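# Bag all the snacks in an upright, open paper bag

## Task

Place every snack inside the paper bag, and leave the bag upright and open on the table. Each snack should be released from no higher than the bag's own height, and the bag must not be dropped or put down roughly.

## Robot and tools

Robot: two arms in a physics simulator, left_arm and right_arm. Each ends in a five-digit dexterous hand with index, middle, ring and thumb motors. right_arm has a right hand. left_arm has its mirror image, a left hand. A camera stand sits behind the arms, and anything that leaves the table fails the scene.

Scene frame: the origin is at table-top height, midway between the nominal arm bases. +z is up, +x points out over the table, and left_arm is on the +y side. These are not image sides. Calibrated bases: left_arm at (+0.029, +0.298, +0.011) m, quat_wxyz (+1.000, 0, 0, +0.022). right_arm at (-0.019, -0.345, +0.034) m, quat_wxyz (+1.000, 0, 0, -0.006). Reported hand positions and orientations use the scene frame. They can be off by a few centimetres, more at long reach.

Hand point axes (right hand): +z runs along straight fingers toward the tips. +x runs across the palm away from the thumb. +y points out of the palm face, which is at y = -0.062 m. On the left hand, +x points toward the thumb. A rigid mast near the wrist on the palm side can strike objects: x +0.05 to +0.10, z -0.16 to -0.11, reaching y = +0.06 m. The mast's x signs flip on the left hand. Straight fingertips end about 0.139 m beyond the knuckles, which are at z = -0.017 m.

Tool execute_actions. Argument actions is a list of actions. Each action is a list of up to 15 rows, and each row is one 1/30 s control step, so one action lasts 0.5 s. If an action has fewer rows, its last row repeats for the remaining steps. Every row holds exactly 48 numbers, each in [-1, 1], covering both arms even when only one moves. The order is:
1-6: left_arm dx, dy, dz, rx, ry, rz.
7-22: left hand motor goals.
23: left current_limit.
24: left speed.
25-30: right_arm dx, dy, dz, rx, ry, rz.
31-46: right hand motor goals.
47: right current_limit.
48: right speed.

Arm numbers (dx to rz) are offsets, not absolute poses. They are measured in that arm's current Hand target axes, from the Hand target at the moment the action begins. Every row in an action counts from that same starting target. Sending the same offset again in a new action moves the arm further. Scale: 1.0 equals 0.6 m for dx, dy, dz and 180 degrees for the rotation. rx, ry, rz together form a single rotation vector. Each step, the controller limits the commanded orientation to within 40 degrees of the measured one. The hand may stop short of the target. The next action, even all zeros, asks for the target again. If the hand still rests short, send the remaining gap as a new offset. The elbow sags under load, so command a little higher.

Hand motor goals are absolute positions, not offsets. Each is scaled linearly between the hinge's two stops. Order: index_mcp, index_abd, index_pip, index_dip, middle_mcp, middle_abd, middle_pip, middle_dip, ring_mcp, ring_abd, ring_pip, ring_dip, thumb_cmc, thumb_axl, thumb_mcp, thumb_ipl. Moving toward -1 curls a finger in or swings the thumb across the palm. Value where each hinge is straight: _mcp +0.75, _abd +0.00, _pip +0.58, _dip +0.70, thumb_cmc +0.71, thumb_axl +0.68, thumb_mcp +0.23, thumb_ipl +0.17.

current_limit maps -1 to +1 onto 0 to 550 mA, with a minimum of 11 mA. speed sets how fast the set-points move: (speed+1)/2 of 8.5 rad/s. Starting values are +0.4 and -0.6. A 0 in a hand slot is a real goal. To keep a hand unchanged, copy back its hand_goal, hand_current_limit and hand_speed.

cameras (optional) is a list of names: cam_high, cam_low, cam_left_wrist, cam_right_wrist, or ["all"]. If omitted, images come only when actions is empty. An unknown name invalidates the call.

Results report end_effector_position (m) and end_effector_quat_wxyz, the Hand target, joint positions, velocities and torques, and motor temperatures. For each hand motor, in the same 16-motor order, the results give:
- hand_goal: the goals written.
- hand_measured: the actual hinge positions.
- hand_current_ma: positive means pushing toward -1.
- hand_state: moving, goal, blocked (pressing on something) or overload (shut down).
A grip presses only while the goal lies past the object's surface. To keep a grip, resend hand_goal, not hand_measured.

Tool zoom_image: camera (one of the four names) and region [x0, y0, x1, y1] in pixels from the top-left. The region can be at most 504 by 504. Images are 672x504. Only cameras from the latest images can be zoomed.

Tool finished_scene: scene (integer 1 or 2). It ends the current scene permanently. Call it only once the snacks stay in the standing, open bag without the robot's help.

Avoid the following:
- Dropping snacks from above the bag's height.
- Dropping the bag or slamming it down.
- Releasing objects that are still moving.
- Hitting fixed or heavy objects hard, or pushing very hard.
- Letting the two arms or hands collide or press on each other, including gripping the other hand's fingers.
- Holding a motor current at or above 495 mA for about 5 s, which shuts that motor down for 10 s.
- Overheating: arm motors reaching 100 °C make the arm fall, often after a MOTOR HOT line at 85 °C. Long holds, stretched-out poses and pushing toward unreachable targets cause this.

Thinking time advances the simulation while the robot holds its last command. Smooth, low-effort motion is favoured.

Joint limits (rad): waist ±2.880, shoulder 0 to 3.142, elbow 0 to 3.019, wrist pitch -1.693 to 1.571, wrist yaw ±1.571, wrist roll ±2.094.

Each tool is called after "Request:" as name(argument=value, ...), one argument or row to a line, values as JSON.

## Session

Request:
execute_actions(
  actions=[],
)

Scene clock: 0.00 s.
left_arm: end_effector_position=(+0.6430, +0.1683, +0.1855) hand_goal=(+0.754, +0.000, +0.576, +0.696, +0.754, +0.000, +0.576, +0.696, +0.754, +0.000, +0.576, +0.696, +0.714, +0.678, +0.226, +0.168) hand_measured=(+0.754, +0.000, +0.576, +0.696, +0.754, +0.000, +0.576, +0.696, +0.754, +0.000, +0.576, +0.696, +0.714, +0.678, +0.226, +0.168) hand_current_ma=(+0, +0, +0, +0, +0, +0, +0, +0, +0, +0, +0, +0, +0, +0, +0, +0) hand_state=(goal, overload, goal, goal, goal, goal, goal, goal, goal, goal, goal, goal, goal, goal, goal, goal) hand_current_limit=0.40 hand_speed=-0.60 end_effector_quat_wxyz=(+0.300, +0.036, +0.935, -0.183) | right_arm: end_effector_position=(+0.5693, -0.3112, +0.3335) hand_goal=(+0.754, +0.000, +0.576, +0.696, +0.754, +0.000, +0.576, +0.696, +0.754, +0.000, +0.576, +0.696, +0.714, +0.678, +0.226, +0.168) hand_measured=(+0.754, +0.000, +0.576, +0.696, +0.754, +0.000, +0.576, +0.696, +0.754, +0.000, +0.576, +0.696, +0.714, +0.678, +0.226, +0.168) hand_current_ma=(+0, +0, +0, +0, +0, +0, +0, +0, +0, +0, +0, +0, +0, +0, +0, +0) hand_state=(goal, goal, goal, goal, goal, goal, goal, goal, goal, goal, goal, goal, goal, goal, goal, goal) hand_current_limit=0.40 hand_speed=-0.60 end_effector_quat_wxyz=(-0.001, +0.667, +0.742, +0.064)
Joint positions: left_arm=[-0.314 1.666 1.405 -0.615 0.206 -1.838] | right_arm=[0.077 1.601 1.685 -1.564 -0.09 -0.037]
Joint velocities: within noise
Joint torques (N m): no reading
Motor temperatures (°C): left_arm=[25 24 27 21 23 25] | right_arm=[25 27 26 24 25 23]
Heat: left arm: hottest elbow 27 °C; right arm: hottest shoulder 27 °C.
Hand target: left_arm +0.6529, +0.1655, +0.2018; +0.316, +0.038, +0.929, -0.187 | right_arm +0.5745, -0.3109, +0.3551; +0.015, +0.666, +0.742, +0.079

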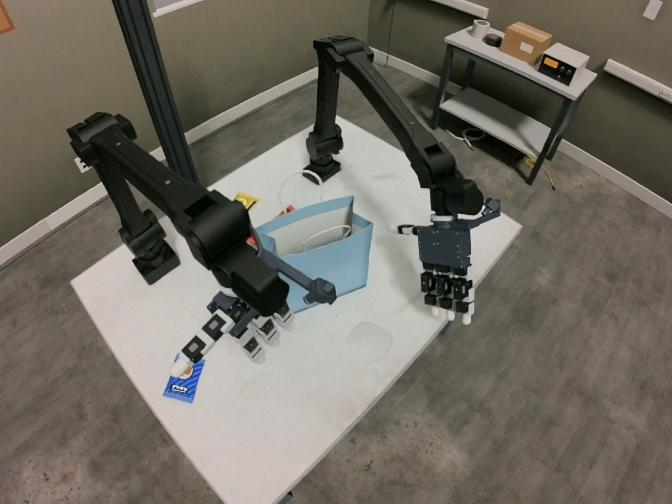

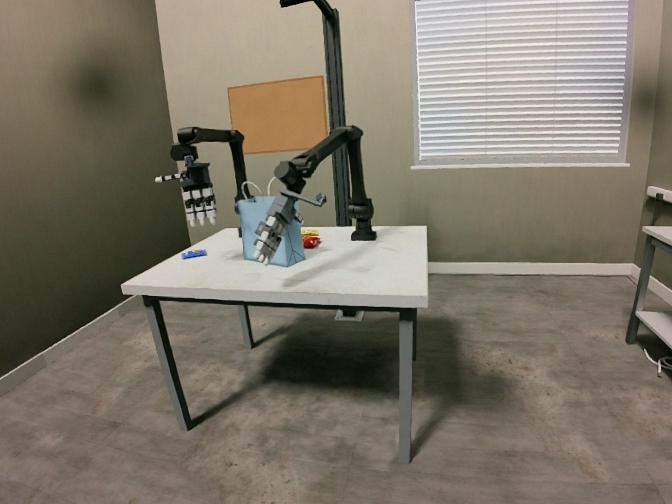

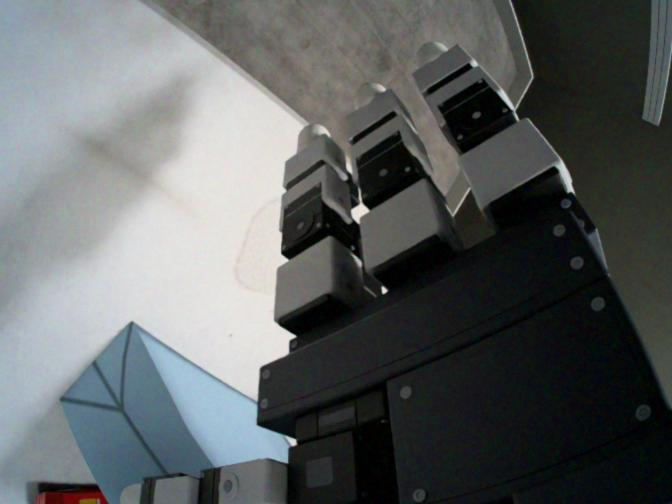

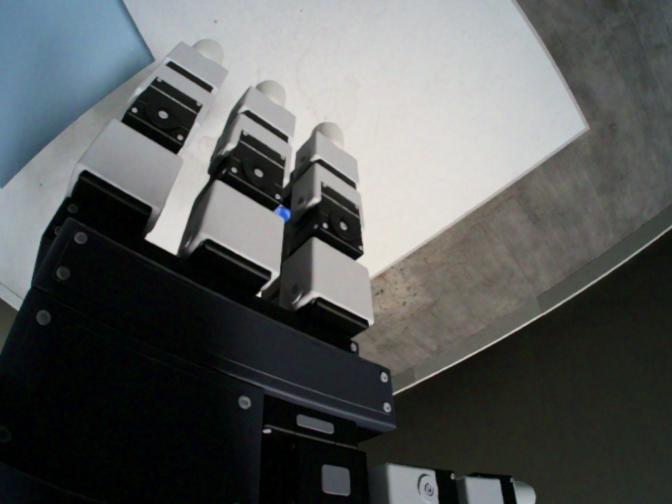

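Request:
zoom_image(
  camera="cam_high",
  region=[140, 150, 400, 410],
)

Request:
zoom_image(
  camera="cam_low",
  region=[160, 160, 350, 290],
)

Scaled by 1.938.

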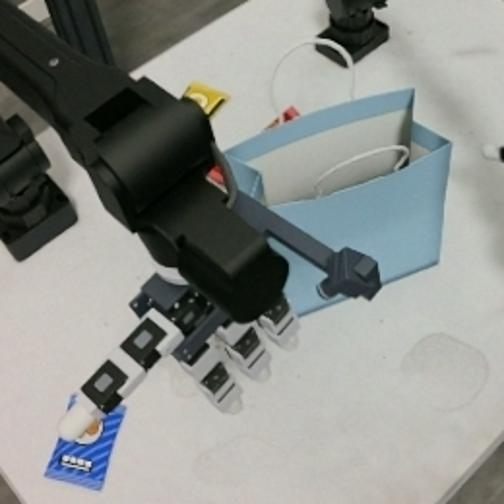

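Scaled by 2.653.

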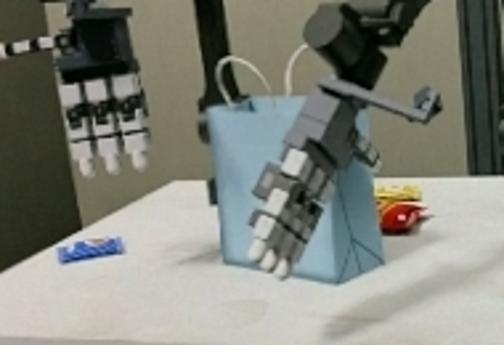

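Request:
execute_actions(
  actions=[
    [[0,0,0,0,0,0,0.754,0,0.576,0.696,0.754,0,0.576,0.696,0.754,0,0.576,0.696,0.714,0.678,0.226,0.168,0.4,-0.7,0,0,-0.13,0,0,0,0.754,0,0.576,0.696,0.754,0,0.576,0.696,0.754,0,0.576,0.696,0.714,0.678,0.226,0.168,0.4,-0.7]],
    [[0,0,0,0,0,0,0.754,0,0.576,0.696,0.754,0,0.576,0.696,0.754,0,0.576,0.696,0.714,0.678,0.226,0.168,0.4,-0.7,-0.147,-0.184,-0.07,0,0,0,0.754,0,0.576,0.696,0.754,0,0.576,0.696,0.754,0,0.576,0.696,0.714,0.678,0.226,0.168,0.4,-0.7]],
    [[0,0,0,0,0,0,0.754,0,0.576,0.696,0.754,0,0.576,0.696,0.754,0,0.576,0.696,0.714,0.678,0.226,0.168,0.4,-0.7,-0.147,-0.184,-0.07,0,0,0,0.754,0,0.576,0.696,0.754,0,0.576,0.696,0.754,0,0.576,0.696,0.714,0.678,0.226,0.168,0.4,-0.7]],
    [[0,0,0,0,0,0,0.754,0,0.576,0.696,0.754,0,0.576,0.696,0.754,0,0.576,0.696,0.714,0.678,0.226,0.168,0.4,-0.7,-0.147,-0.1,0,0,0,0,0.754,0,0.576,0.696,0.754,0,0.576,0.696,0.754,0,0.576,0.696,0.714,0.678,0.226,0.168,0.4,-0.7]],
  ],
  cameras=["all"],
)

Scene clock: 7.00 s.
left_arm: end_effector_position=(+0.6430, +0.1683, +0.1855) hand_goal=(+0.754, +0.000, +0.576, +0.696, +0.754, +0.000, +0.576, +0.696, +0.754, +0.000, +0.576, +0.696, +0.714, +0.678, +0.226, +0.168) hand_measured=(+0.752, +0.000, +0.576, +0.696, +0.752, +0.000, +0.576, +0.696, +0.752, +0.000, +0.576, +0.696, +0.714, +0.678, +0.224, +0.168) hand_current_ma=(-7, +0, +3, +0, -7, +0, +3, +0, -6, +0, +3, +0, -2, -3, -5, -1) hand_state=(goal, overload, goal, goal, goal, goal, goal, goal, goal, goal, goal, goal, goal, goal, goal, goal) hand_current_limit=0.40 hand_speed=-0.70 end_effector_quat_wxyz=(+0.300, +0.036, +0.935, -0.183) | right_arm: end_effector_position=(+0.3060, -0.6204, +0.4447) hand_goal=(+0.754, +0.000, +0.576, +0.696, +0.754, +0.000, +0.576, +0.696, +0.754, +0.000, +0.576, +0.696, +0.714, +0.678, +0.226, +0.168) hand_measured=(+0.756, +0.000, +0.576, +0.696, +0.754, +0.000, +0.576, +0.696, +0.754, +0.000, +0.576, +0.696, +0.716, +0.678, +0.222, +0.168) hand_current_ma=(+2, +0, +1, +0, +1, +0, +1, +0, +1, +0, +1, +0, +5, -1, -8, +0) hand_state=(goal, goal, goal, goal, goal, goal, goal, goal, goal, goal, goal, goal, goal, goal, goal, goal) hand_current_limit=0.40 hand_speed=-0.70 end_effector_quat_wxyz=(+0.109, +0.677, +0.724, +0.080)
Joint positions: left_arm=[-0.314 1.666 1.405 -0.615 0.206 -1.838] | right_arm=[-0.898 1.188 1.508 -1.698 -0.192 -0.96]
Joint torques (N m): left_arm=[1.32 -14.21 11.88 1.59 -0.01 0.06] | right_arm=[-0.91 -9.17 9.36 0.5 -0.03 -0.05]
Heat: left arm: hottest elbow 30 °C; right arm: hottest shoulder 27 °C.
Hand target: left_arm +0.6529, +0.1655, +0.2018; +0.316, +0.038, +0.929, -0.187 | right_arm +0.3070, -0.6171, +0.4541; +0.014, +0.666, +0.742, +0.079
Off the commanded pose: left_arm 0.019 m, 2 deg | right_arm 0.010 m, 11 deg.
joint sent to its limit (right arm) — joint 4 (wrist pitch), lower limit. The joint targets are off in orientation, not in position.

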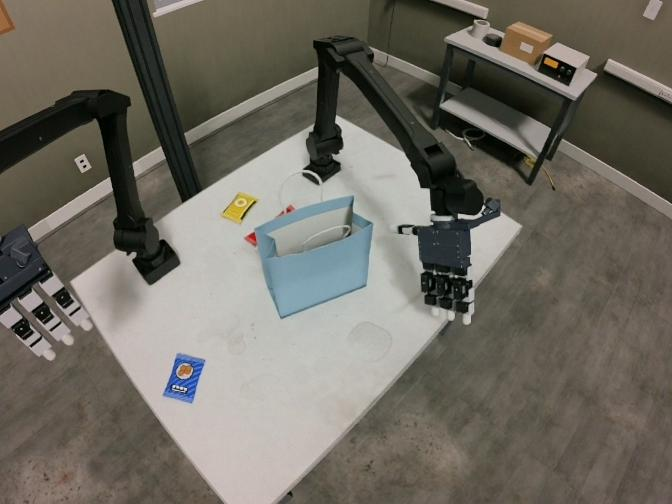

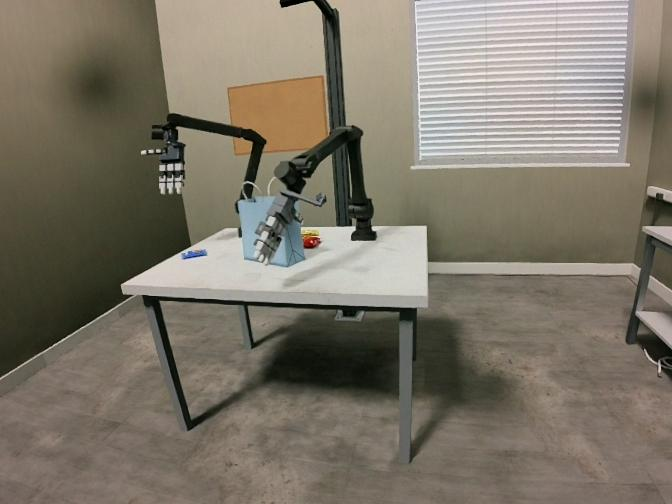

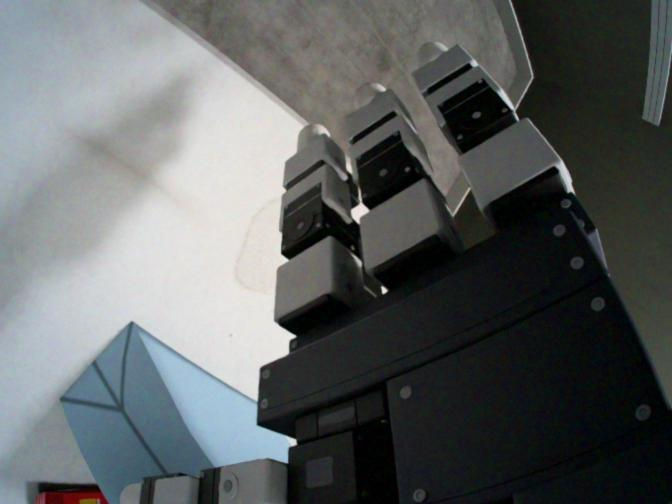

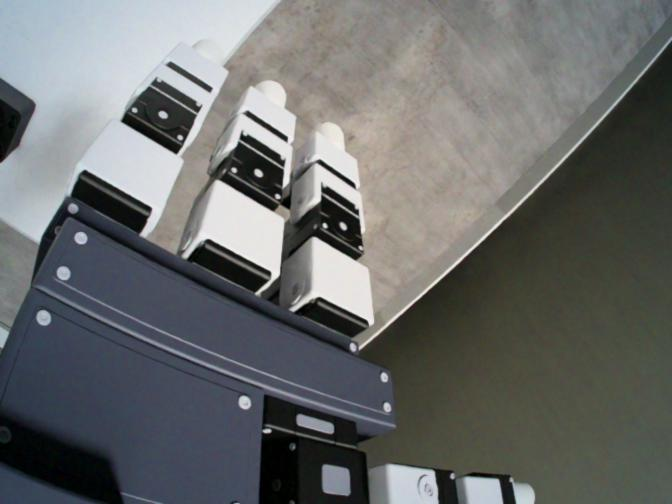

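Request:
zoom_image(
  camera="cam_high",
  region=[140, 160, 400, 420],
)

Request:
zoom_image(
  camera="cam_high",
  region=[210, 160, 330, 270],
)

Request:
zoom_image(
  camera="cam_low",
  region=[170, 170, 350, 290],
)

Request:
zoom_image(
  camera="cam_high",
  region=[145, 335, 225, 415],
)

Scaled by 1.938.

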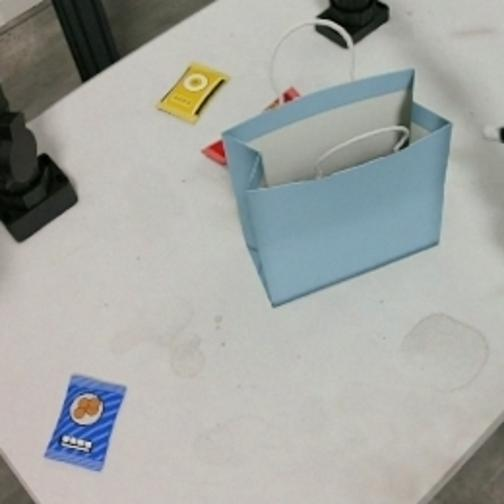

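Scaled by 4.200.

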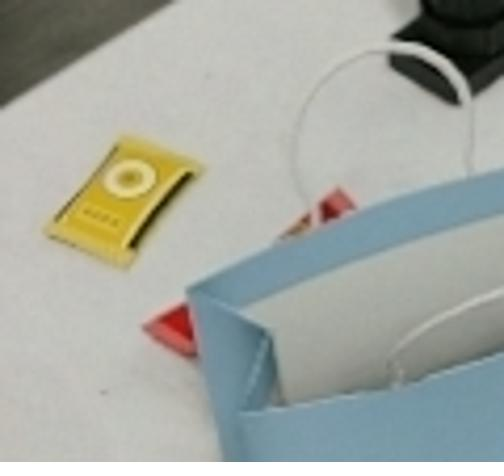

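Scaled by 2.800.

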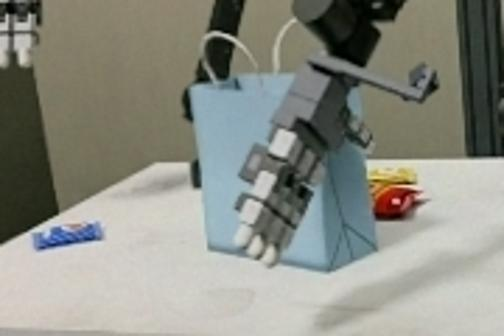

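Scaled by 6.300.

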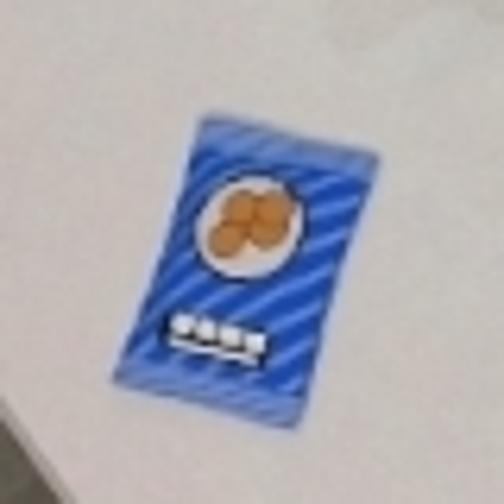

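Request:
zoom_image(
  camera="cam_left_wrist",
  region=[0, 400, 150, 504],
)

Request:
zoom_image(
  camera="cam_low",
  region=[230, 215, 340, 275],
)

Scaled by 3.360 from the camera's 672x504 image, which has a finer 960x720 frame.

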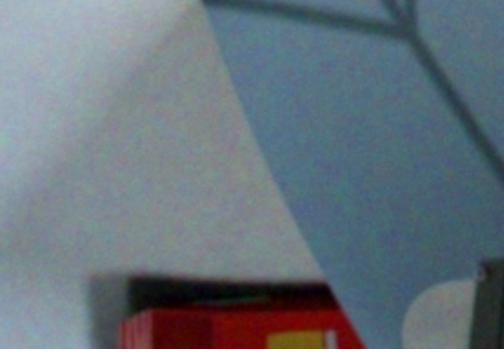

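Scaled by 4.582.

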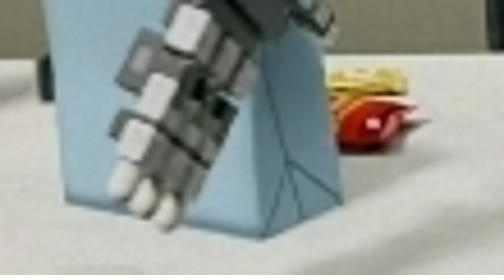

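Request:
execute_actions(
  actions=[
    [[0,0,0,0,0,0,0.754,0,0.576,0.696,0.754,0,0.576,0.696,0.754,0,0.576,0.696,0.714,0.678,0.226,0.168,0.4,-0.7,0,0,0,0,0,0.2,0.754,0,0.576,0.696,0.754,0,0.576,0.696,0.754,0,0.576,0.696,0.714,0.678,0.226,0.168,0.4,-0.7]],
    [[0,0,0,0,0,0,0.754,0,0.576,0.696,0.754,0,0.576,0.696,0.754,0,0.576,0.696,0.714,0.678,0.226,0.168,0.4,-0.7,0,0,0,0,0,0.2,0.754,0,0.576,0.696,0.754,0,0.576,0.696,0.754,0,0.576,0.696,0.714,0.678,0.226,0.168,0.4,-0.7]],
    [[0,0,0,0,0,0,0.754,0,0.576,0.696,0.754,0,0.576,0.696,0.754,0,0.576,0.696,0.714,0.678,0.226,0.168,0.4,-0.7,0,0,0,0,0,0.2,0.754,0,0.576,0.696,0.754,0,0.576,0.696,0.754,0,0.576,0.696,0.714,0.678,0.226,0.168,0.4,-0.7]],
    [[0,0,0,0,0,0,0.754,0,0.576,0.696,0.754,0,0.576,0.696,0.754,0,0.576,0.696,0.714,0.678,0.226,0.168,0.4,-0.7,0,0,0,0,0,0.2,0.754,0,0.576,0.696,0.754,0,0.576,0.696,0.754,0,0.576,0.696,0.714,0.678,0.226,0.168,0.4,-0.7]],
  ],
  cameras=["cam_high","cam_right_wrist"],
)

Scene clock: 17.63 s.
left_arm: end_effector_position=(+0.6430, +0.1683, +0.1855) hand_goal=(+0.754, +0.000, +0.576, +0.696, +0.754, +0.000, +0.576, +0.696, +0.754, +0.000, +0.576, +0.696, +0.714, +0.678, +0.226, +0.168) hand_measured=(+0.752, +0.000, +0.576, +0.696, +0.752, +0.000, +0.576, +0.696, +0.752, +0.000, +0.576, +0.696, +0.714, +0.678, +0.224, +0.168) hand_current_ma=(-7, +0, +3, +0, -7, +0, +3, +0, -6, +0, +3, +0, -2, -3, -5, -1) hand_state=(goal, overload, goal, goal, goal, goal, goal, goal, goal, goal, goal, goal, goal, goal, goal, goal) hand_current_limit=0.40 hand_speed=-0.70 end_effector_quat_wxyz=(+0.300, +0.036, +0.935, -0.183) | right_arm: end_effector_position=(+0.3036, -0.6122, +0.4249) hand_goal=(+0.754, +0.000, +0.576, +0.696, +0.754, +0.000, +0.576, +0.696, +0.754, +0.000, +0.576, +0.696, +0.714, +0.678, +0.226, +0.168) hand_measured=(+0.754, +0.000, +0.576, +0.696, +0.754, +0.000, +0.576, +0.696, +0.754, +0.000, +0.576, +0.696, +0.714, +0.678, +0.222, +0.168) hand_current_ma=(+0, +0, +1, +0, +0, +0, +1, +0, -1, +0, +1, +0, +0, -1, -8, +0) hand_state=(goal, goal, goal, goal, goal, goal, goal, goal, goal, goal, goal, goal, goal, goal, goal, goal) hand_current_limit=0.40 hand_speed=-0.70 end_effector_quat_wxyz=(-0.034, +0.911, -0.393, +0.119)
Joint positions: left_arm=[-0.314 1.666 1.405 -0.615 0.206 -1.838] | right_arm=[-0.539 1.451 1.81 -1.703 -0.1 1.846]
Joint torques (N m): left_arm=[1.26 -14.21 11.85 1.61 -0.01 0.05] | right_arm=[-1.9 -12.45 12.94 0.46 0.04 0.14]
Motor temperatures (°C): left_arm=[25 25 32 21 23 25] | right_arm=[25 28 29 24 25 23]
Heat: left arm: hottest elbow 32 °C; right arm: hottest elbow 29 °C.
Hand target: left_arm +0.6529, +0.1655, +0.2018; +0.316, +0.038, +0.929, -0.187 | right_arm +0.3071, -0.6171, +0.4540; -0.071, +0.911, -0.404, +0.038
Off the commanded pose: left_arm 0.019 m, 2 deg | right_arm 0.030 m, 10 deg.
joint sent to its limit (right arm) — joint 4 (wrist pitch), lower limit. The joint targets are off in orientation, not in position.
Images, in order (width x height): cam_high 672x504, cam_right_wrist 672x504.

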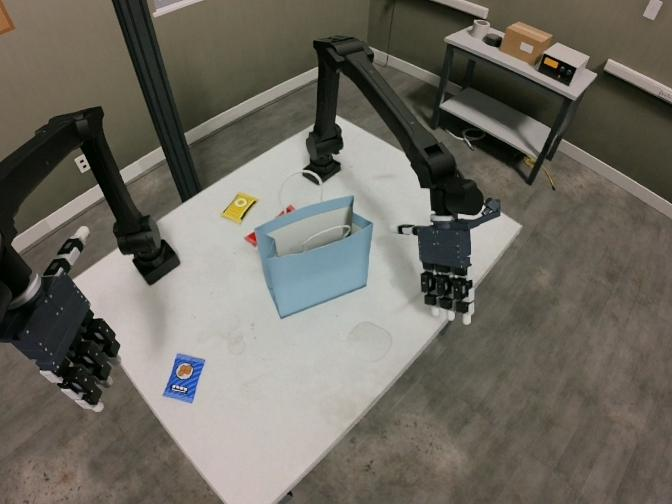

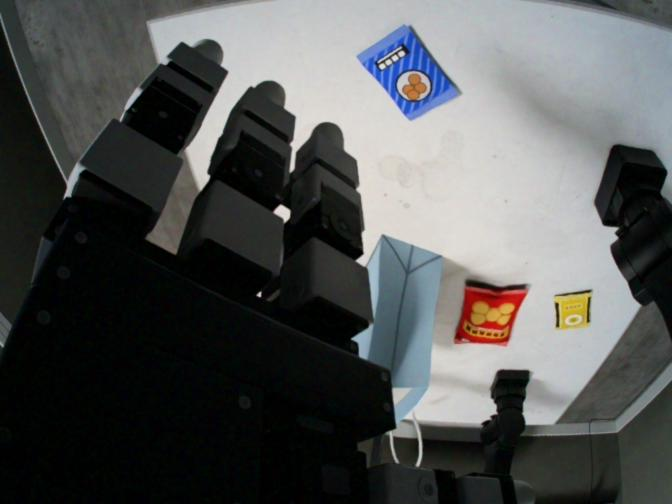

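Request:
zoom_image(
  camera="cam_right_wrist",
  region=[340, 210, 640, 410],
)

Scaled by 1.680 from the camera's 672x504 image, which has a finer 960x720 frame.

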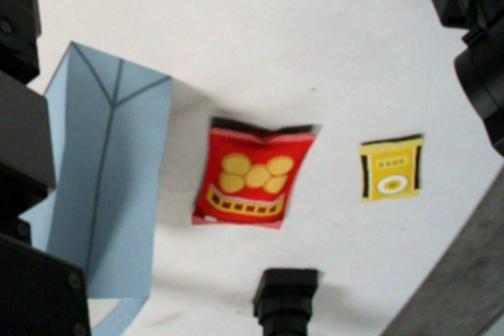

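Request:
execute_actions(
  actions=[
    [[0.005,-0.036,-0.189,0,0,0,0.754,0,0.576,0.696,0.754,0,0.576,0.696,0.754,0,0.576,0.696,0.714,0.678,0.226,0.168,0.4,-0.7,-0.056,-0.048,0.092,0.128,0,0,0.754,0,0.576,0.696,0.754,0,0.576,0.696,0.754,0,0.576,0.696,0.714,0.678,0.226,0.168,0.4,-0.7]],
    [[0.005,-0.036,-0.189,0,0,0,0.754,0,0.576,0.696,0.754,0,0.576,0.696,0.754,0,0.576,0.696,0.714,0.678,0.226,0.168,0.4,-0.7,-0.056,-0.008,0.1035,0.128,0,0,0.754,0,0.576,0.696,0.754,0,0.576,0.696,0.754,0,0.576,0.696,0.714,0.678,0.226,0.168,0.4,-0.7]],
    [[0.005,-0.036,-0.189,0,0,0,0.754,0,0.576,0.696,0.754,0,0.576,0.696,0.754,0,0.576,0.696,0.714,0.678,0.226,0.168,0.4,-0.7,-0.052,0.0375,0.092,0.128,0,0,0.754,0,0.576,0.696,0.754,0,0.576,0.696,0.754,0,0.576,0.696,0.714,0.678,0.226,0.168,0.4,-0.7]],
    [[-0.017,0.161,-0.14,0,0,0,0.754,0,0.576,0.696,0.754,0,0.576,0.696,0.754,0,0.576,0.696,0.714,0.678,0.226,0.168,0.4,-0.7,0,0,0,0,0,0,0.25,0,0.576,0.696,0.25,0,0.576,0.696,0.95,0,0.576,0.696,-0.571,0.678,0.226,0.168,0.4,-0.6]],
    [[-0.017,0.161,-0.14,0,0,0,0.754,0,0.576,0.696,0.754,0,0.576,0.696,0.754,0,0.576,0.696,0.714,0.678,0.226,0.168,0.4,-0.7,0,0,0,0,0,0,0.25,0,0.576,0.696,0.25,0,0.576,0.696,0.95,0,0.576,0.696,-0.571,0.678,0.226,0.168,0.4,-0.6]],
  ],
  cameras=["all"],
)

Scene clock: 25.90 s.
left_arm: end_effector_position=(+0.3939, +0.4679, +0.5156) hand_goal=(+0.754, +0.000, +0.576, +0.696, +0.754, +0.000, +0.576, +0.696, +0.754, +0.000, +0.576, +0.696, +0.714, +0.678, +0.226, +0.168) hand_measured=(+0.748, +0.004, +0.576, +0.696, +0.748, +0.000, +0.576, +0.696, +0.750, +0.000, +0.576, +0.696, +0.710, +0.678, +0.224, +0.168) hand_current_ma=(-22, +0, +2, +0, -22, +1, +2, +0, -20, +1, +1, +0, -12, -3, -12, -1) hand_state=(goal, overload, goal, goal, goal, goal, goal, goal, goal, goal, goal, goal, goal, goal, goal, goal) hand_current_limit=0.40 hand_speed=-0.70 end_effector_quat_wxyz=(+0.347, +0.015, +0.923, -0.166) | right_arm: end_effector_position=(+0.3236, -0.4733, +0.3001) hand_goal=(+0.250, +0.000, +0.576, +0.696, +0.250, +0.000, +0.576, +0.696, +0.950, +0.000, +0.576, +0.696, -0.570, +0.678, +0.226, +0.168) hand_measured=(+0.244, +0.000, +0.574, +0.696, +0.246, +0.000, +0.574, +0.696, +0.928, +0.000, +0.574, +0.696, -0.568, +0.678, +0.222, +0.168) hand_current_ma=(-12, +0, -2, +0, -10, +0, -2, +0, -65, +0, -2, +0, +3, -1, -7, +0) hand_state=(goal, goal, goal, goal, goal, goal, goal, goal, blocked, goal, goal, goal, goal, goal, goal, goal) hand_current_limit=0.40 hand_speed=-0.60 end_effector_quat_wxyz=(-0.577, +0.711, -0.313, +0.253)
Joint positions: left_arm=[0.472 1.208 1.829 -1.679 0.63 -1.195] | right_arm=[-0.776 1.226 1.089 -1.25 -1.36 1.76]
Joint torques (N m): left_arm=[2.2 -5.01 12.7 0.69 0.55 0.12] | right_arm=[-2.2 -10.64 7.5 1.09 -0.98 0.12]
Heat: left arm: hottest elbow 34 °C; right arm: hottest elbow 31 °C.
Hand target: left_arm +0.3947, +0.4736, +0.5382; +0.316, +0.038, +0.929, -0.187 | right_arm +0.3218, -0.4737, +0.3033; -0.575, +0.710, -0.311, +0.261
Off the commanded pose: left_arm 0.023 m, 5 deg | right_arm 0.004 m, 1 deg.
joint sent to its limit (left arm) — joint 4 (wrist pitch), lower limit. The joint targets are off in orientation, not in position.

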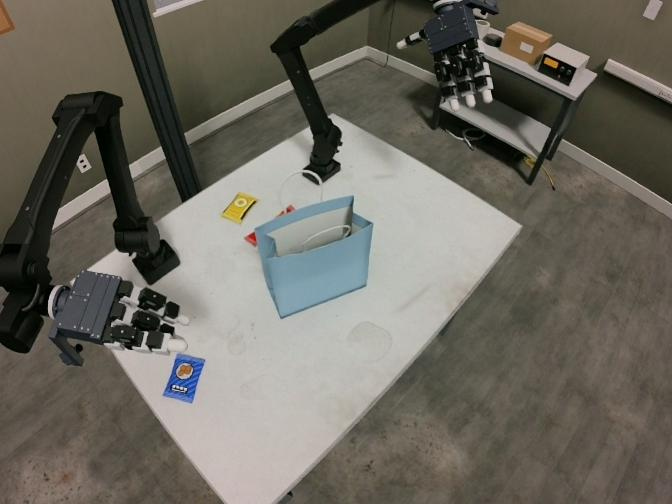

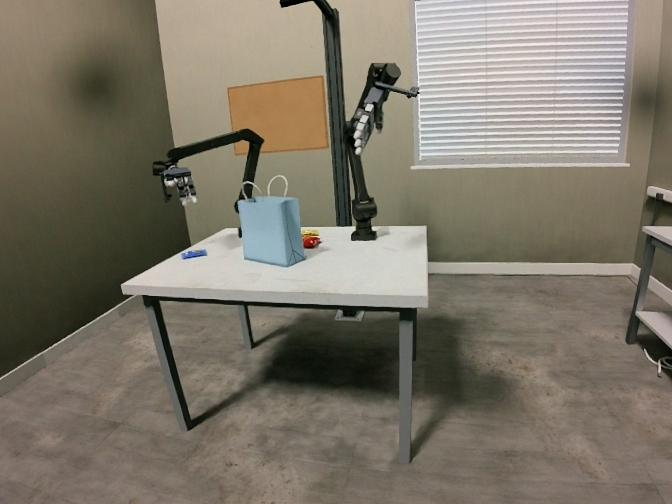

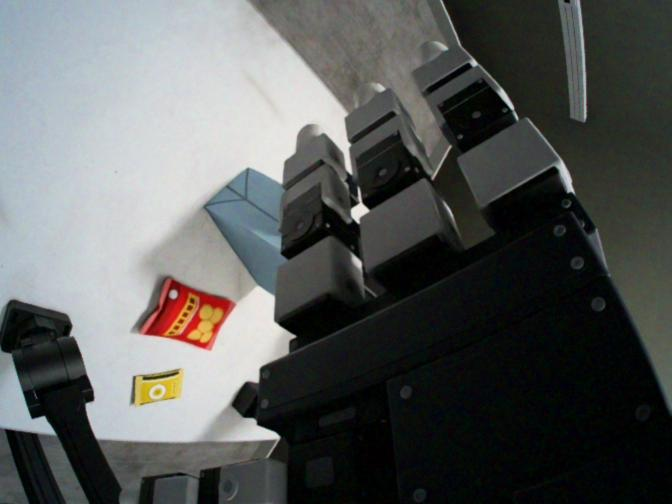

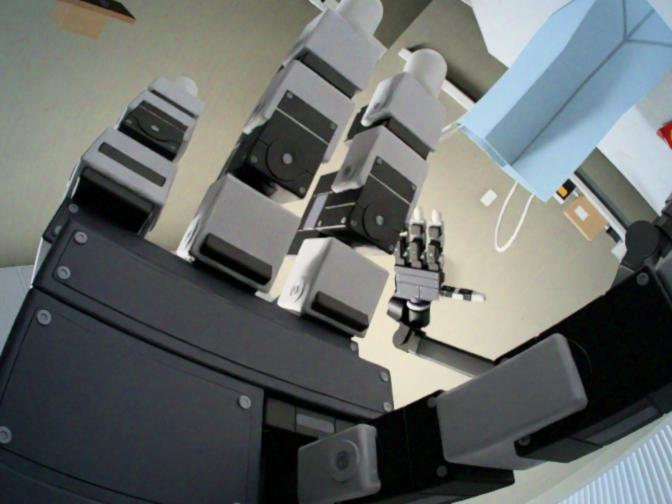

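Request:
zoom_image(
  camera="cam_high",
  region=[40, 260, 240, 420],
)

Scaled by 2.520.

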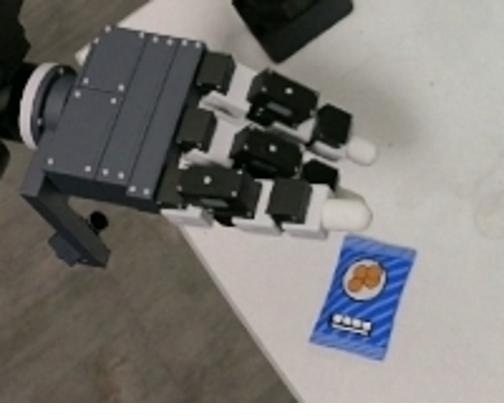

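Request:
execute_actions(
  actions=[
    [[0,0,0,0,0,0,0.754,0,0.576,0.696,0.754,0,0.576,0.696,0.754,0,0.576,0.696,0.714,0.678,0.226,0.168,0.4,-0.7,0,0.16,0.05,0,0,0,0.25,0,0.576,0.696,0.25,0,0.576,0.696,0.95,0,0.576,0.696,-0.571,0.678,0.226,0.168,0.4,-0.6]],
    [[0,0,0,0,0,0,0.754,0,0.576,0.696,0.754,0,0.576,0.696,0.754,0,0.576,0.696,0.714,0.678,0.226,0.168,0.4,-0.7,0,0.1467,0.0312,0,0,0,0.25,0,0.576,0.696,0.25,0,0.576,0.696,0.95,0,0.576,0.696,-0.571,0.678,0.226,0.168,0.4,-0.6]],
  ],
  cameras=["all"],
)

Request:
zoom_image(
  camera="cam_high",
  region=[90, 290, 240, 420],
)

Request:
zoom_image(
  camera="cam_low",
  region=[150, 215, 260, 290],
)

Scene clock: 29.00 s.
left_arm: end_effector_position=(+0.3941, +0.4680, +0.5157) hand_goal=(+0.754, +0.000, +0.576, +0.696, +0.754, +0.000, +0.576, +0.696, +0.754, +0.000, +0.576, +0.696, +0.714, +0.678, +0.226, +0.168) hand_measured=(+0.748, +0.004, +0.576, +0.696, +0.748, +0.000, +0.576, +0.696, +0.750, +0.000, +0.576, +0.696, +0.710, +0.678, +0.224, +0.168) hand_current_ma=(-22, +0, +2, +0, -22, +1, +2, +0, -20, +1, +1, +0, -12, -3, -12, -1) hand_state=(goal, overload, goal, goal, goal, goal, goal, goal, goal, goal, goal, goal, goal, goal, goal, goal) hand_current_limit=0.40 hand_speed=-0.70 end_effector_quat_wxyz=(+0.347, +0.016, +0.923, -0.166) | right_arm: end_effector_position=(+0.3300, -0.4715, +0.1104) hand_goal=(+0.250, +0.000, +0.576, +0.696, +0.250, +0.000, +0.576, +0.696, +0.950, +0.000, +0.576, +0.696, -0.570, +0.678, +0.226, +0.168) hand_measured=(+0.244, +0.000, +0.574, +0.696, +0.244, +0.000, +0.574, +0.696, +0.934, +0.000, +0.574, +0.696, -0.570, +0.678, +0.224, +0.168) hand_current_ma=(-16, +0, -2, +0, -13, +0, -2, +0, -41, +0, -2, +0, +1, -1, -7, +0) hand_state=(goal, goal, goal, goal, goal, goal, goal, goal, goal, goal, goal, goal, goal, goal, goal, goal) hand_current_limit=0.40 hand_speed=-0.60 end_effector_quat_wxyz=(-0.578, +0.709, -0.315, +0.254)
Joint positions: left_arm=[0.472 1.208 1.829 -1.679 0.63 -1.191] | right_arm=[-0.76 1.446 0.736 -0.581 -1.358 1.86]
Joint torques (N m): left_arm=[2.02 -4.89 12.75 0.7 0.53 0.13] | right_arm=[-1.26 -11.63 5.63 1.28 -0.86 0.13]
Heat: left arm: hottest elbow 34 °C; right arm: hottest elbow 31 °C.
Hand target: left_arm +0.3947, +0.4736, +0.5382; +0.316, +0.038, +0.929, -0.187 | right_arm +0.3312, -0.4684, +0.1131; -0.575, +0.710, -0.311, +0.261
Off the commanded pose: left_arm 0.023 m, 5 deg | right_arm 0.004 m, 1 deg.
joint sent to its limit (left arm) — joint 4 (wrist pitch), lower limit. The joint targets are off in orientation, not in position.

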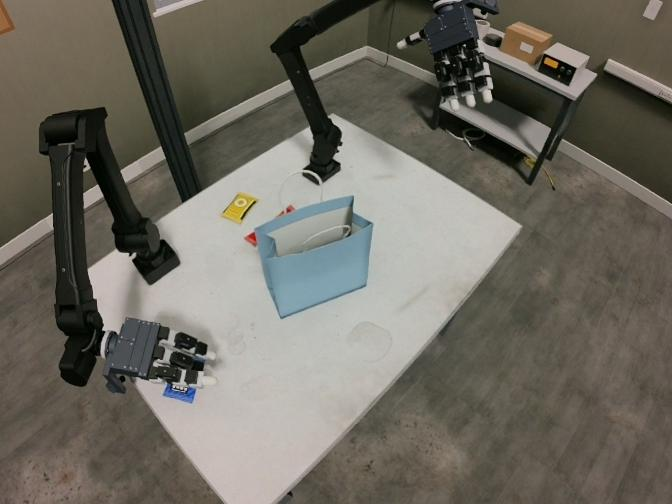

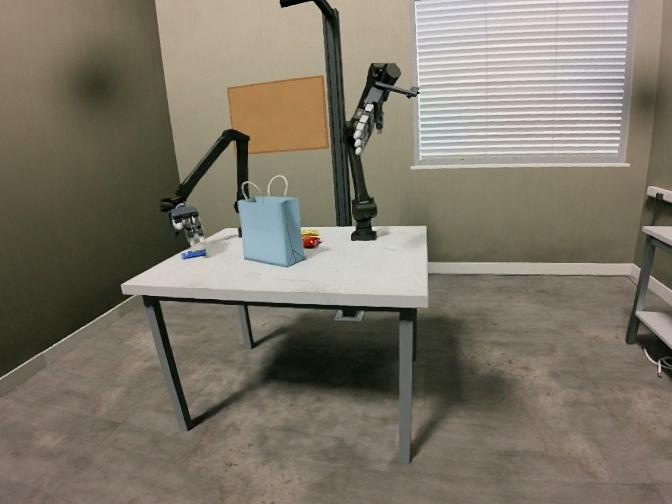

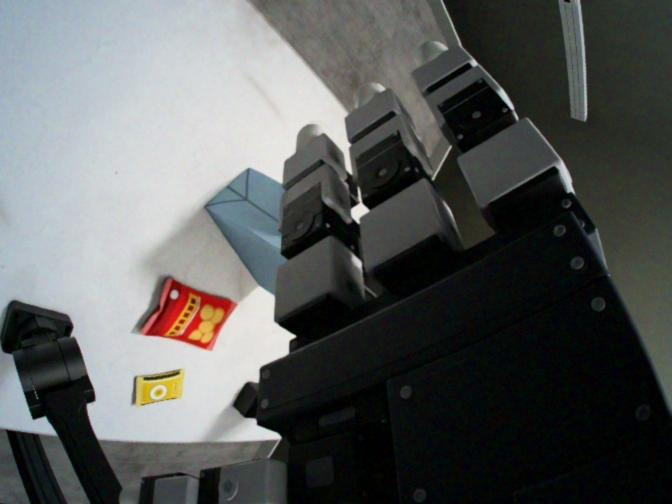

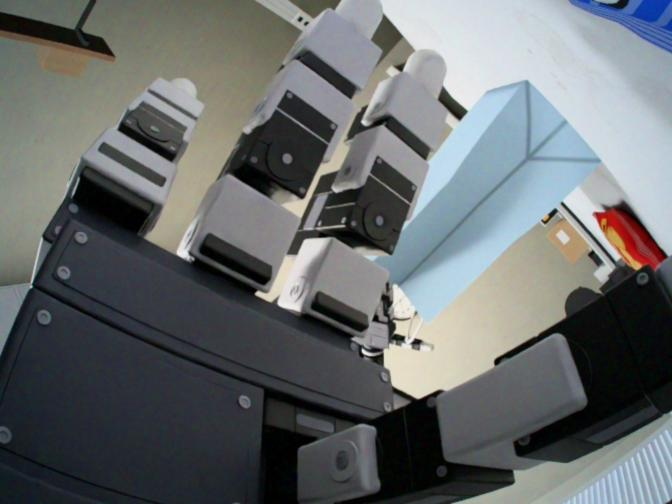

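Scaled by 3.360.

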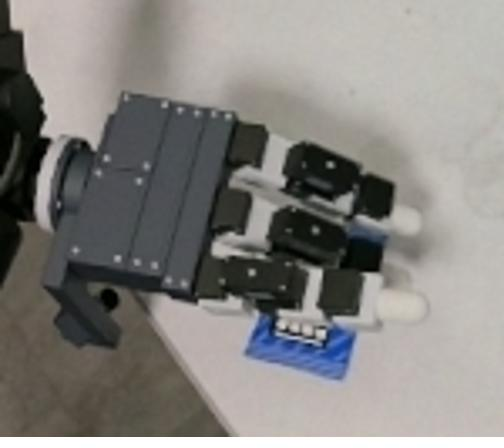

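Scaled by 4.582.

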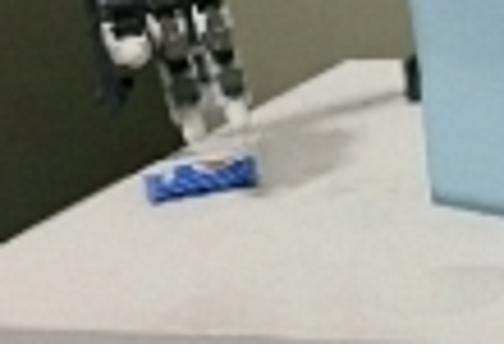

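Request:
execute_actions(
  actions=[
    [[0,0,0,0,0,0,0.754,0,0.576,0.696,0.754,0,0.576,0.696,0.754,0,0.576,0.696,0.714,0.678,0.226,0.168,0.4,-0.7,0,0.0929,0.0198,0,0,0,0.25,0,0.576,0.696,0.25,0,0.576,0.696,0.95,0,0.576,0.696,-0.571,0.678,0.226,0.168,0.5,-0.7]],
  ],
  cameras=["cam_high","cam_low"],
)

Request:
zoom_image(
  camera="cam_high",
  region=[90, 300, 240, 430],
)

Request:
zoom_image(
  camera="cam_low",
  region=[150, 215, 260, 290],
)

Scene clock: 30.77 s.
left_arm: end_effector_position=(+0.3941, +0.4680, +0.5157) hand_goal=(+0.754, +0.000, +0.576, +0.696, +0.754, +0.000, +0.576, +0.696, +0.754, +0.000, +0.576, +0.696, +0.714, +0.678, +0.226, +0.168) hand_measured=(+0.748, +0.004, +0.576, +0.696, +0.748, +0.000, +0.576, +0.696, +0.750, +0.000, +0.576, +0.696, +0.710, +0.678, +0.224, +0.168) hand_current_ma=(-22, +0, +2, +0, -22, +1, +2, +0, -20, +1, +1, +0, -12, -3, -12, -1) hand_state=(goal, overload, goal, goal, goal, goal, goal, goal, goal, goal, goal, goal, goal, goal, goal, goal) hand_current_limit=0.40 hand_speed=-0.70 end_effector_quat_wxyz=(+0.347, +0.016, +0.923, -0.166) | right_arm: end_effector_position=(+0.3309, -0.4713, +0.0552) hand_goal=(+0.250, +0.000, +0.576, +0.696, +0.250, +0.000, +0.576, +0.696, +0.950, +0.000, +0.576, +0.696, -0.570, +0.678, +0.226, +0.168) hand_measured=(+0.242, +0.000, +0.574, +0.696, +0.244, +0.000, +0.574, +0.696, +0.934, +0.000, +0.574, +0.696, -0.566, +0.678, +0.228, +0.168) hand_current_ma=(-17, +0, -2, +0, -14, +0, -2, +0, -41, +0, -2, +0, +7, -1, +3, +1) hand_state=(goal, goal, goal, goal, goal, goal, goal, goal, goal, goal, goal, goal, goal, goal, goal, goal) hand_current_limit=0.50 hand_speed=-0.70 end_effector_quat_wxyz=(-0.577, +0.709, -0.314, +0.258)
Joint positions: left_arm=[0.472 1.208 1.829 -1.679 0.63 -1.191] | right_arm=[-0.758 1.573 0.674 -0.355 -1.357 1.89]
Joint torques (N m): left_arm=[2.14 -5.13 12.74 0.73 0.54 0.12] | right_arm=[-1.08 -11.11 4.66 1.36 -0.82 0.17]
Heat: left arm: hottest elbow 34 °C; right arm: hottest elbow 31 °C.
Hand target: left_arm +0.3947, +0.4736, +0.5382; +0.316, +0.038, +0.929, -0.187 | right_arm +0.3319, -0.4686, +0.0561; -0.575, +0.710, -0.311, +0.261
Off the commanded pose: left_arm 0.023 m, 5 deg | right_arm 0.003 m, 1 deg.
joint sent to its limit (left arm) — joint 4 (wrist pitch), lower limit. The joint targets are off in orientation, not in position.
Images, in order (width x height): cam_high 672x504, cam_low 672x504.

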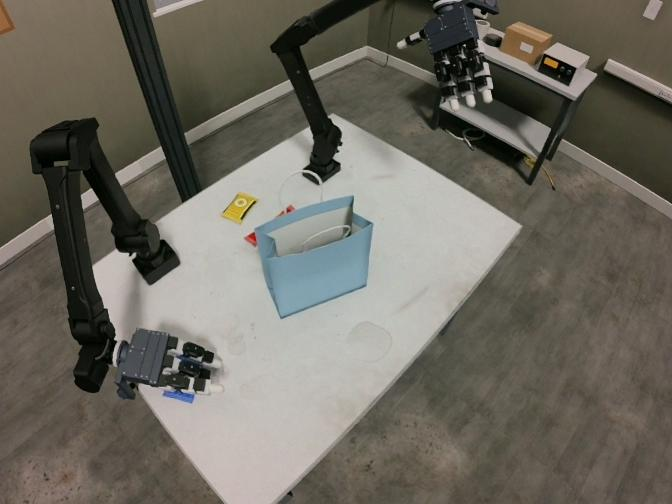

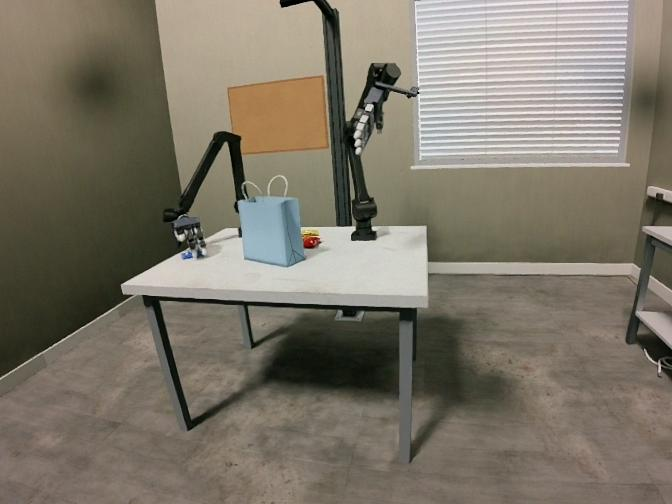

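Scaled by 3.360.

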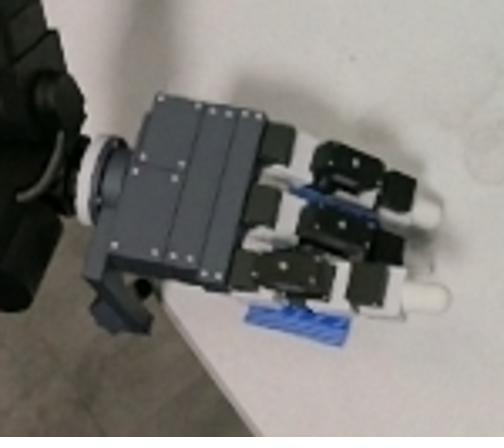

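Scaled by 4.582.

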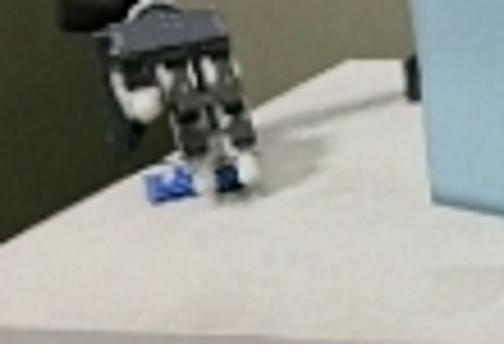

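Request:
execute_actions(
  actions=[
    [[0,0,0,0,0,0,0.754,0,0.576,0.696,0.754,0,0.576,0.696,0.754,0,0.576,0.696,0.714,0.678,0.226,0.168,0.4,-0.7,0,0,0,0,0,0,0.16,0,0.3,0.696,0.16,0,0.3,0.696,0.95,0,0.576,0.696,-0.571,0.678,0.1,0.168,0.5,-0.7]],
    [[0,0,0,0,0,0,0.754,0,0.576,0.696,0.754,0,0.576,0.696,0.754,0,0.576,0.696,0.714,0.678,0.226,0.168,0.4,-0.7,0,0,0,0,0,0,0.14,0,0.05,0.696,0.14,0,0.05,0.696,0.95,0,0.576,0.696,-0.571,0.678,0,0.168,0.5,-0.7]],
    [[0,0,0,0,0,0,0.754,0,0.576,0.696,0.754,0,0.576,0.696,0.754,0,0.576,0.696,0.714,0.678,0.226,0.168,0.4,-0.7,0,0,0,0,0,0,0.13,0,-0.1,0.696,0.13,0,-0.1,0.696,0.95,0,0.576,0.696,-0.571,0.678,-0.1,0.168,0.5,-0.7]],
  ],
  cameras=["cam_high","cam_low","cam_right_wrist"],
)

Request:
zoom_image(
  camera="cam_high",
  region=[90, 300, 240, 430],
)

Request:
zoom_image(
  camera="cam_low",
  region=[150, 215, 260, 290],
)

Scene clock: 33.30 s.
left_arm: end_effector_position=(+0.3941, +0.4680, +0.5157) hand_goal=(+0.754, +0.000, +0.576, +0.696, +0.754, +0.000, +0.576, +0.696, +0.754, +0.000, +0.576, +0.696, +0.714, +0.678, +0.226, +0.168) hand_measured=(+0.748, +0.004, +0.576, +0.696, +0.748, +0.000, +0.576, +0.696, +0.750, +0.000, +0.576, +0.696, +0.710, +0.678, +0.224, +0.168) hand_current_ma=(-22, +0, +2, +0, -22, +1, +2, +0, -20, +1, +1, +0, -12, -3, -12, -1) hand_state=(goal, overload, goal, goal, goal, goal, goal, goal, goal, goal, goal, goal, goal, goal, goal, goal) hand_current_limit=0.40 hand_speed=-0.70 end_effector_quat_wxyz=(+0.347, +0.016, +0.923, -0.166) | right_arm: end_effector_position=(+0.3343, -0.4682, +0.0596) hand_goal=(+0.130, +0.000, -0.100, +0.696, +0.130, +0.000, -0.100, +0.696, +0.950, +0.000, +0.576, +0.696, -0.570, +0.678, -0.100, +0.168) hand_measured=(+0.152, +0.000, -0.080, +0.708, +0.172, +0.000, -0.050, +0.710, +0.934, +0.000, +0.574, +0.696, -0.562, +0.680, -0.066, +0.182) hand_current_ma=(+68, +0, +54, +28, +140, -1, +169, +33, -41, +0, -2, +0, +20, +5, +139, +53) hand_state=(blocked, goal, blocked, goal, blocked, goal, blocked, goal, goal, goal, goal, goal, goal, goal, blocked, goal) hand_current_limit=0.50 hand_speed=-0.70 end_effector_quat_wxyz=(-0.582, +0.706, -0.307, +0.260)
Joint positions: left_arm=[0.472 1.208 1.829 -1.679 0.63 -1.191] | right_arm=[-0.75 1.568 0.674 -0.338 -1.371 1.907]
Joint torques (N m): left_arm=[2.26 -5.01 12.72 0.72 0.53 0.13] | right_arm=[-1.2 -10.7 4.31 1.29 -0.27 0.09]
Heat: left arm: hottest elbow 34 °C; right arm: hottest elbow 31 °C.
Hand target: left_arm +0.3947, +0.4736, +0.5382; +0.316, +0.038, +0.929, -0.187 | right_arm +0.3319, -0.4687, +0.0562; -0.575, +0.710, -0.311, +0.261
Off the commanded pose: left_arm 0.023 m, 5 deg | right_arm 0.004 m, 1 deg.
joint sent to its limit (left arm) — joint 4 (wrist pitch), lower limit. The joint targets are off in orientation, not in position.
Images, in order (width x height): cam_high 672x504, cam_low 672x504, cam_right_wrist 672x504.

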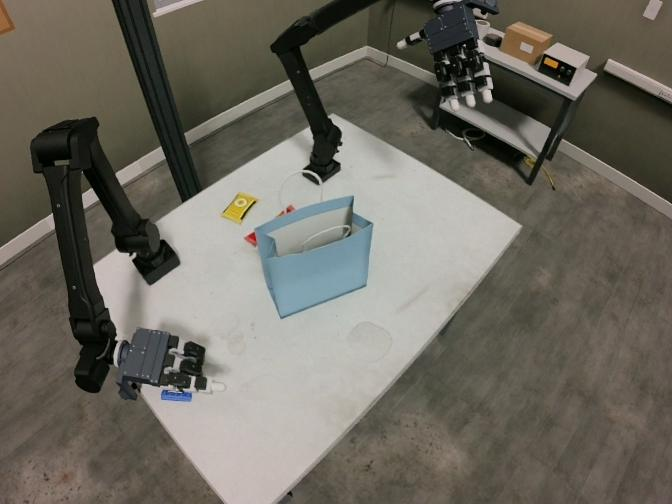

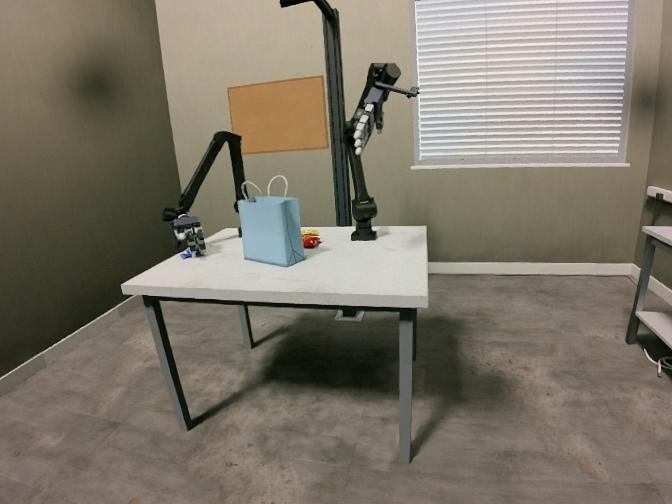

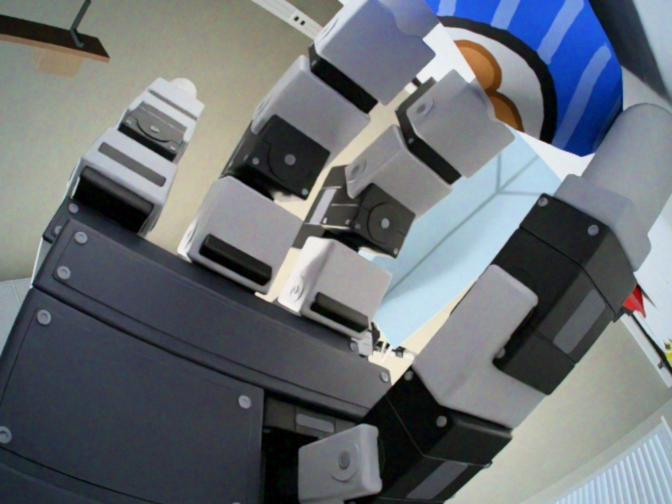

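Scaled by 3.360.

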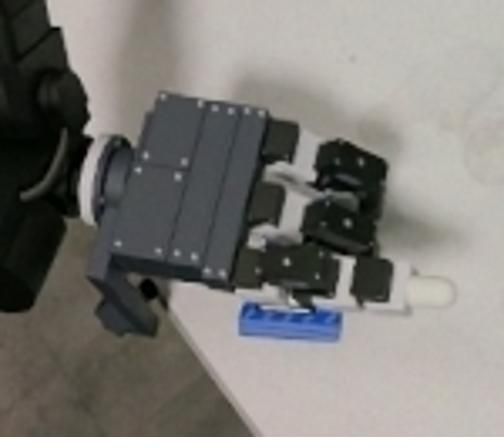

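Scaled by 4.582.

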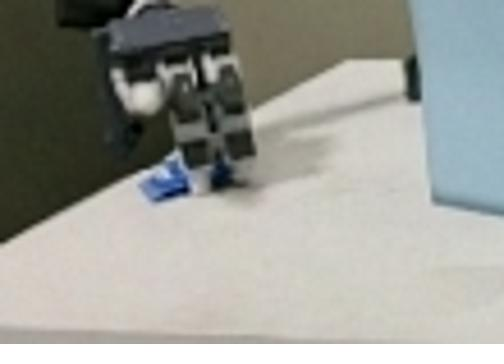

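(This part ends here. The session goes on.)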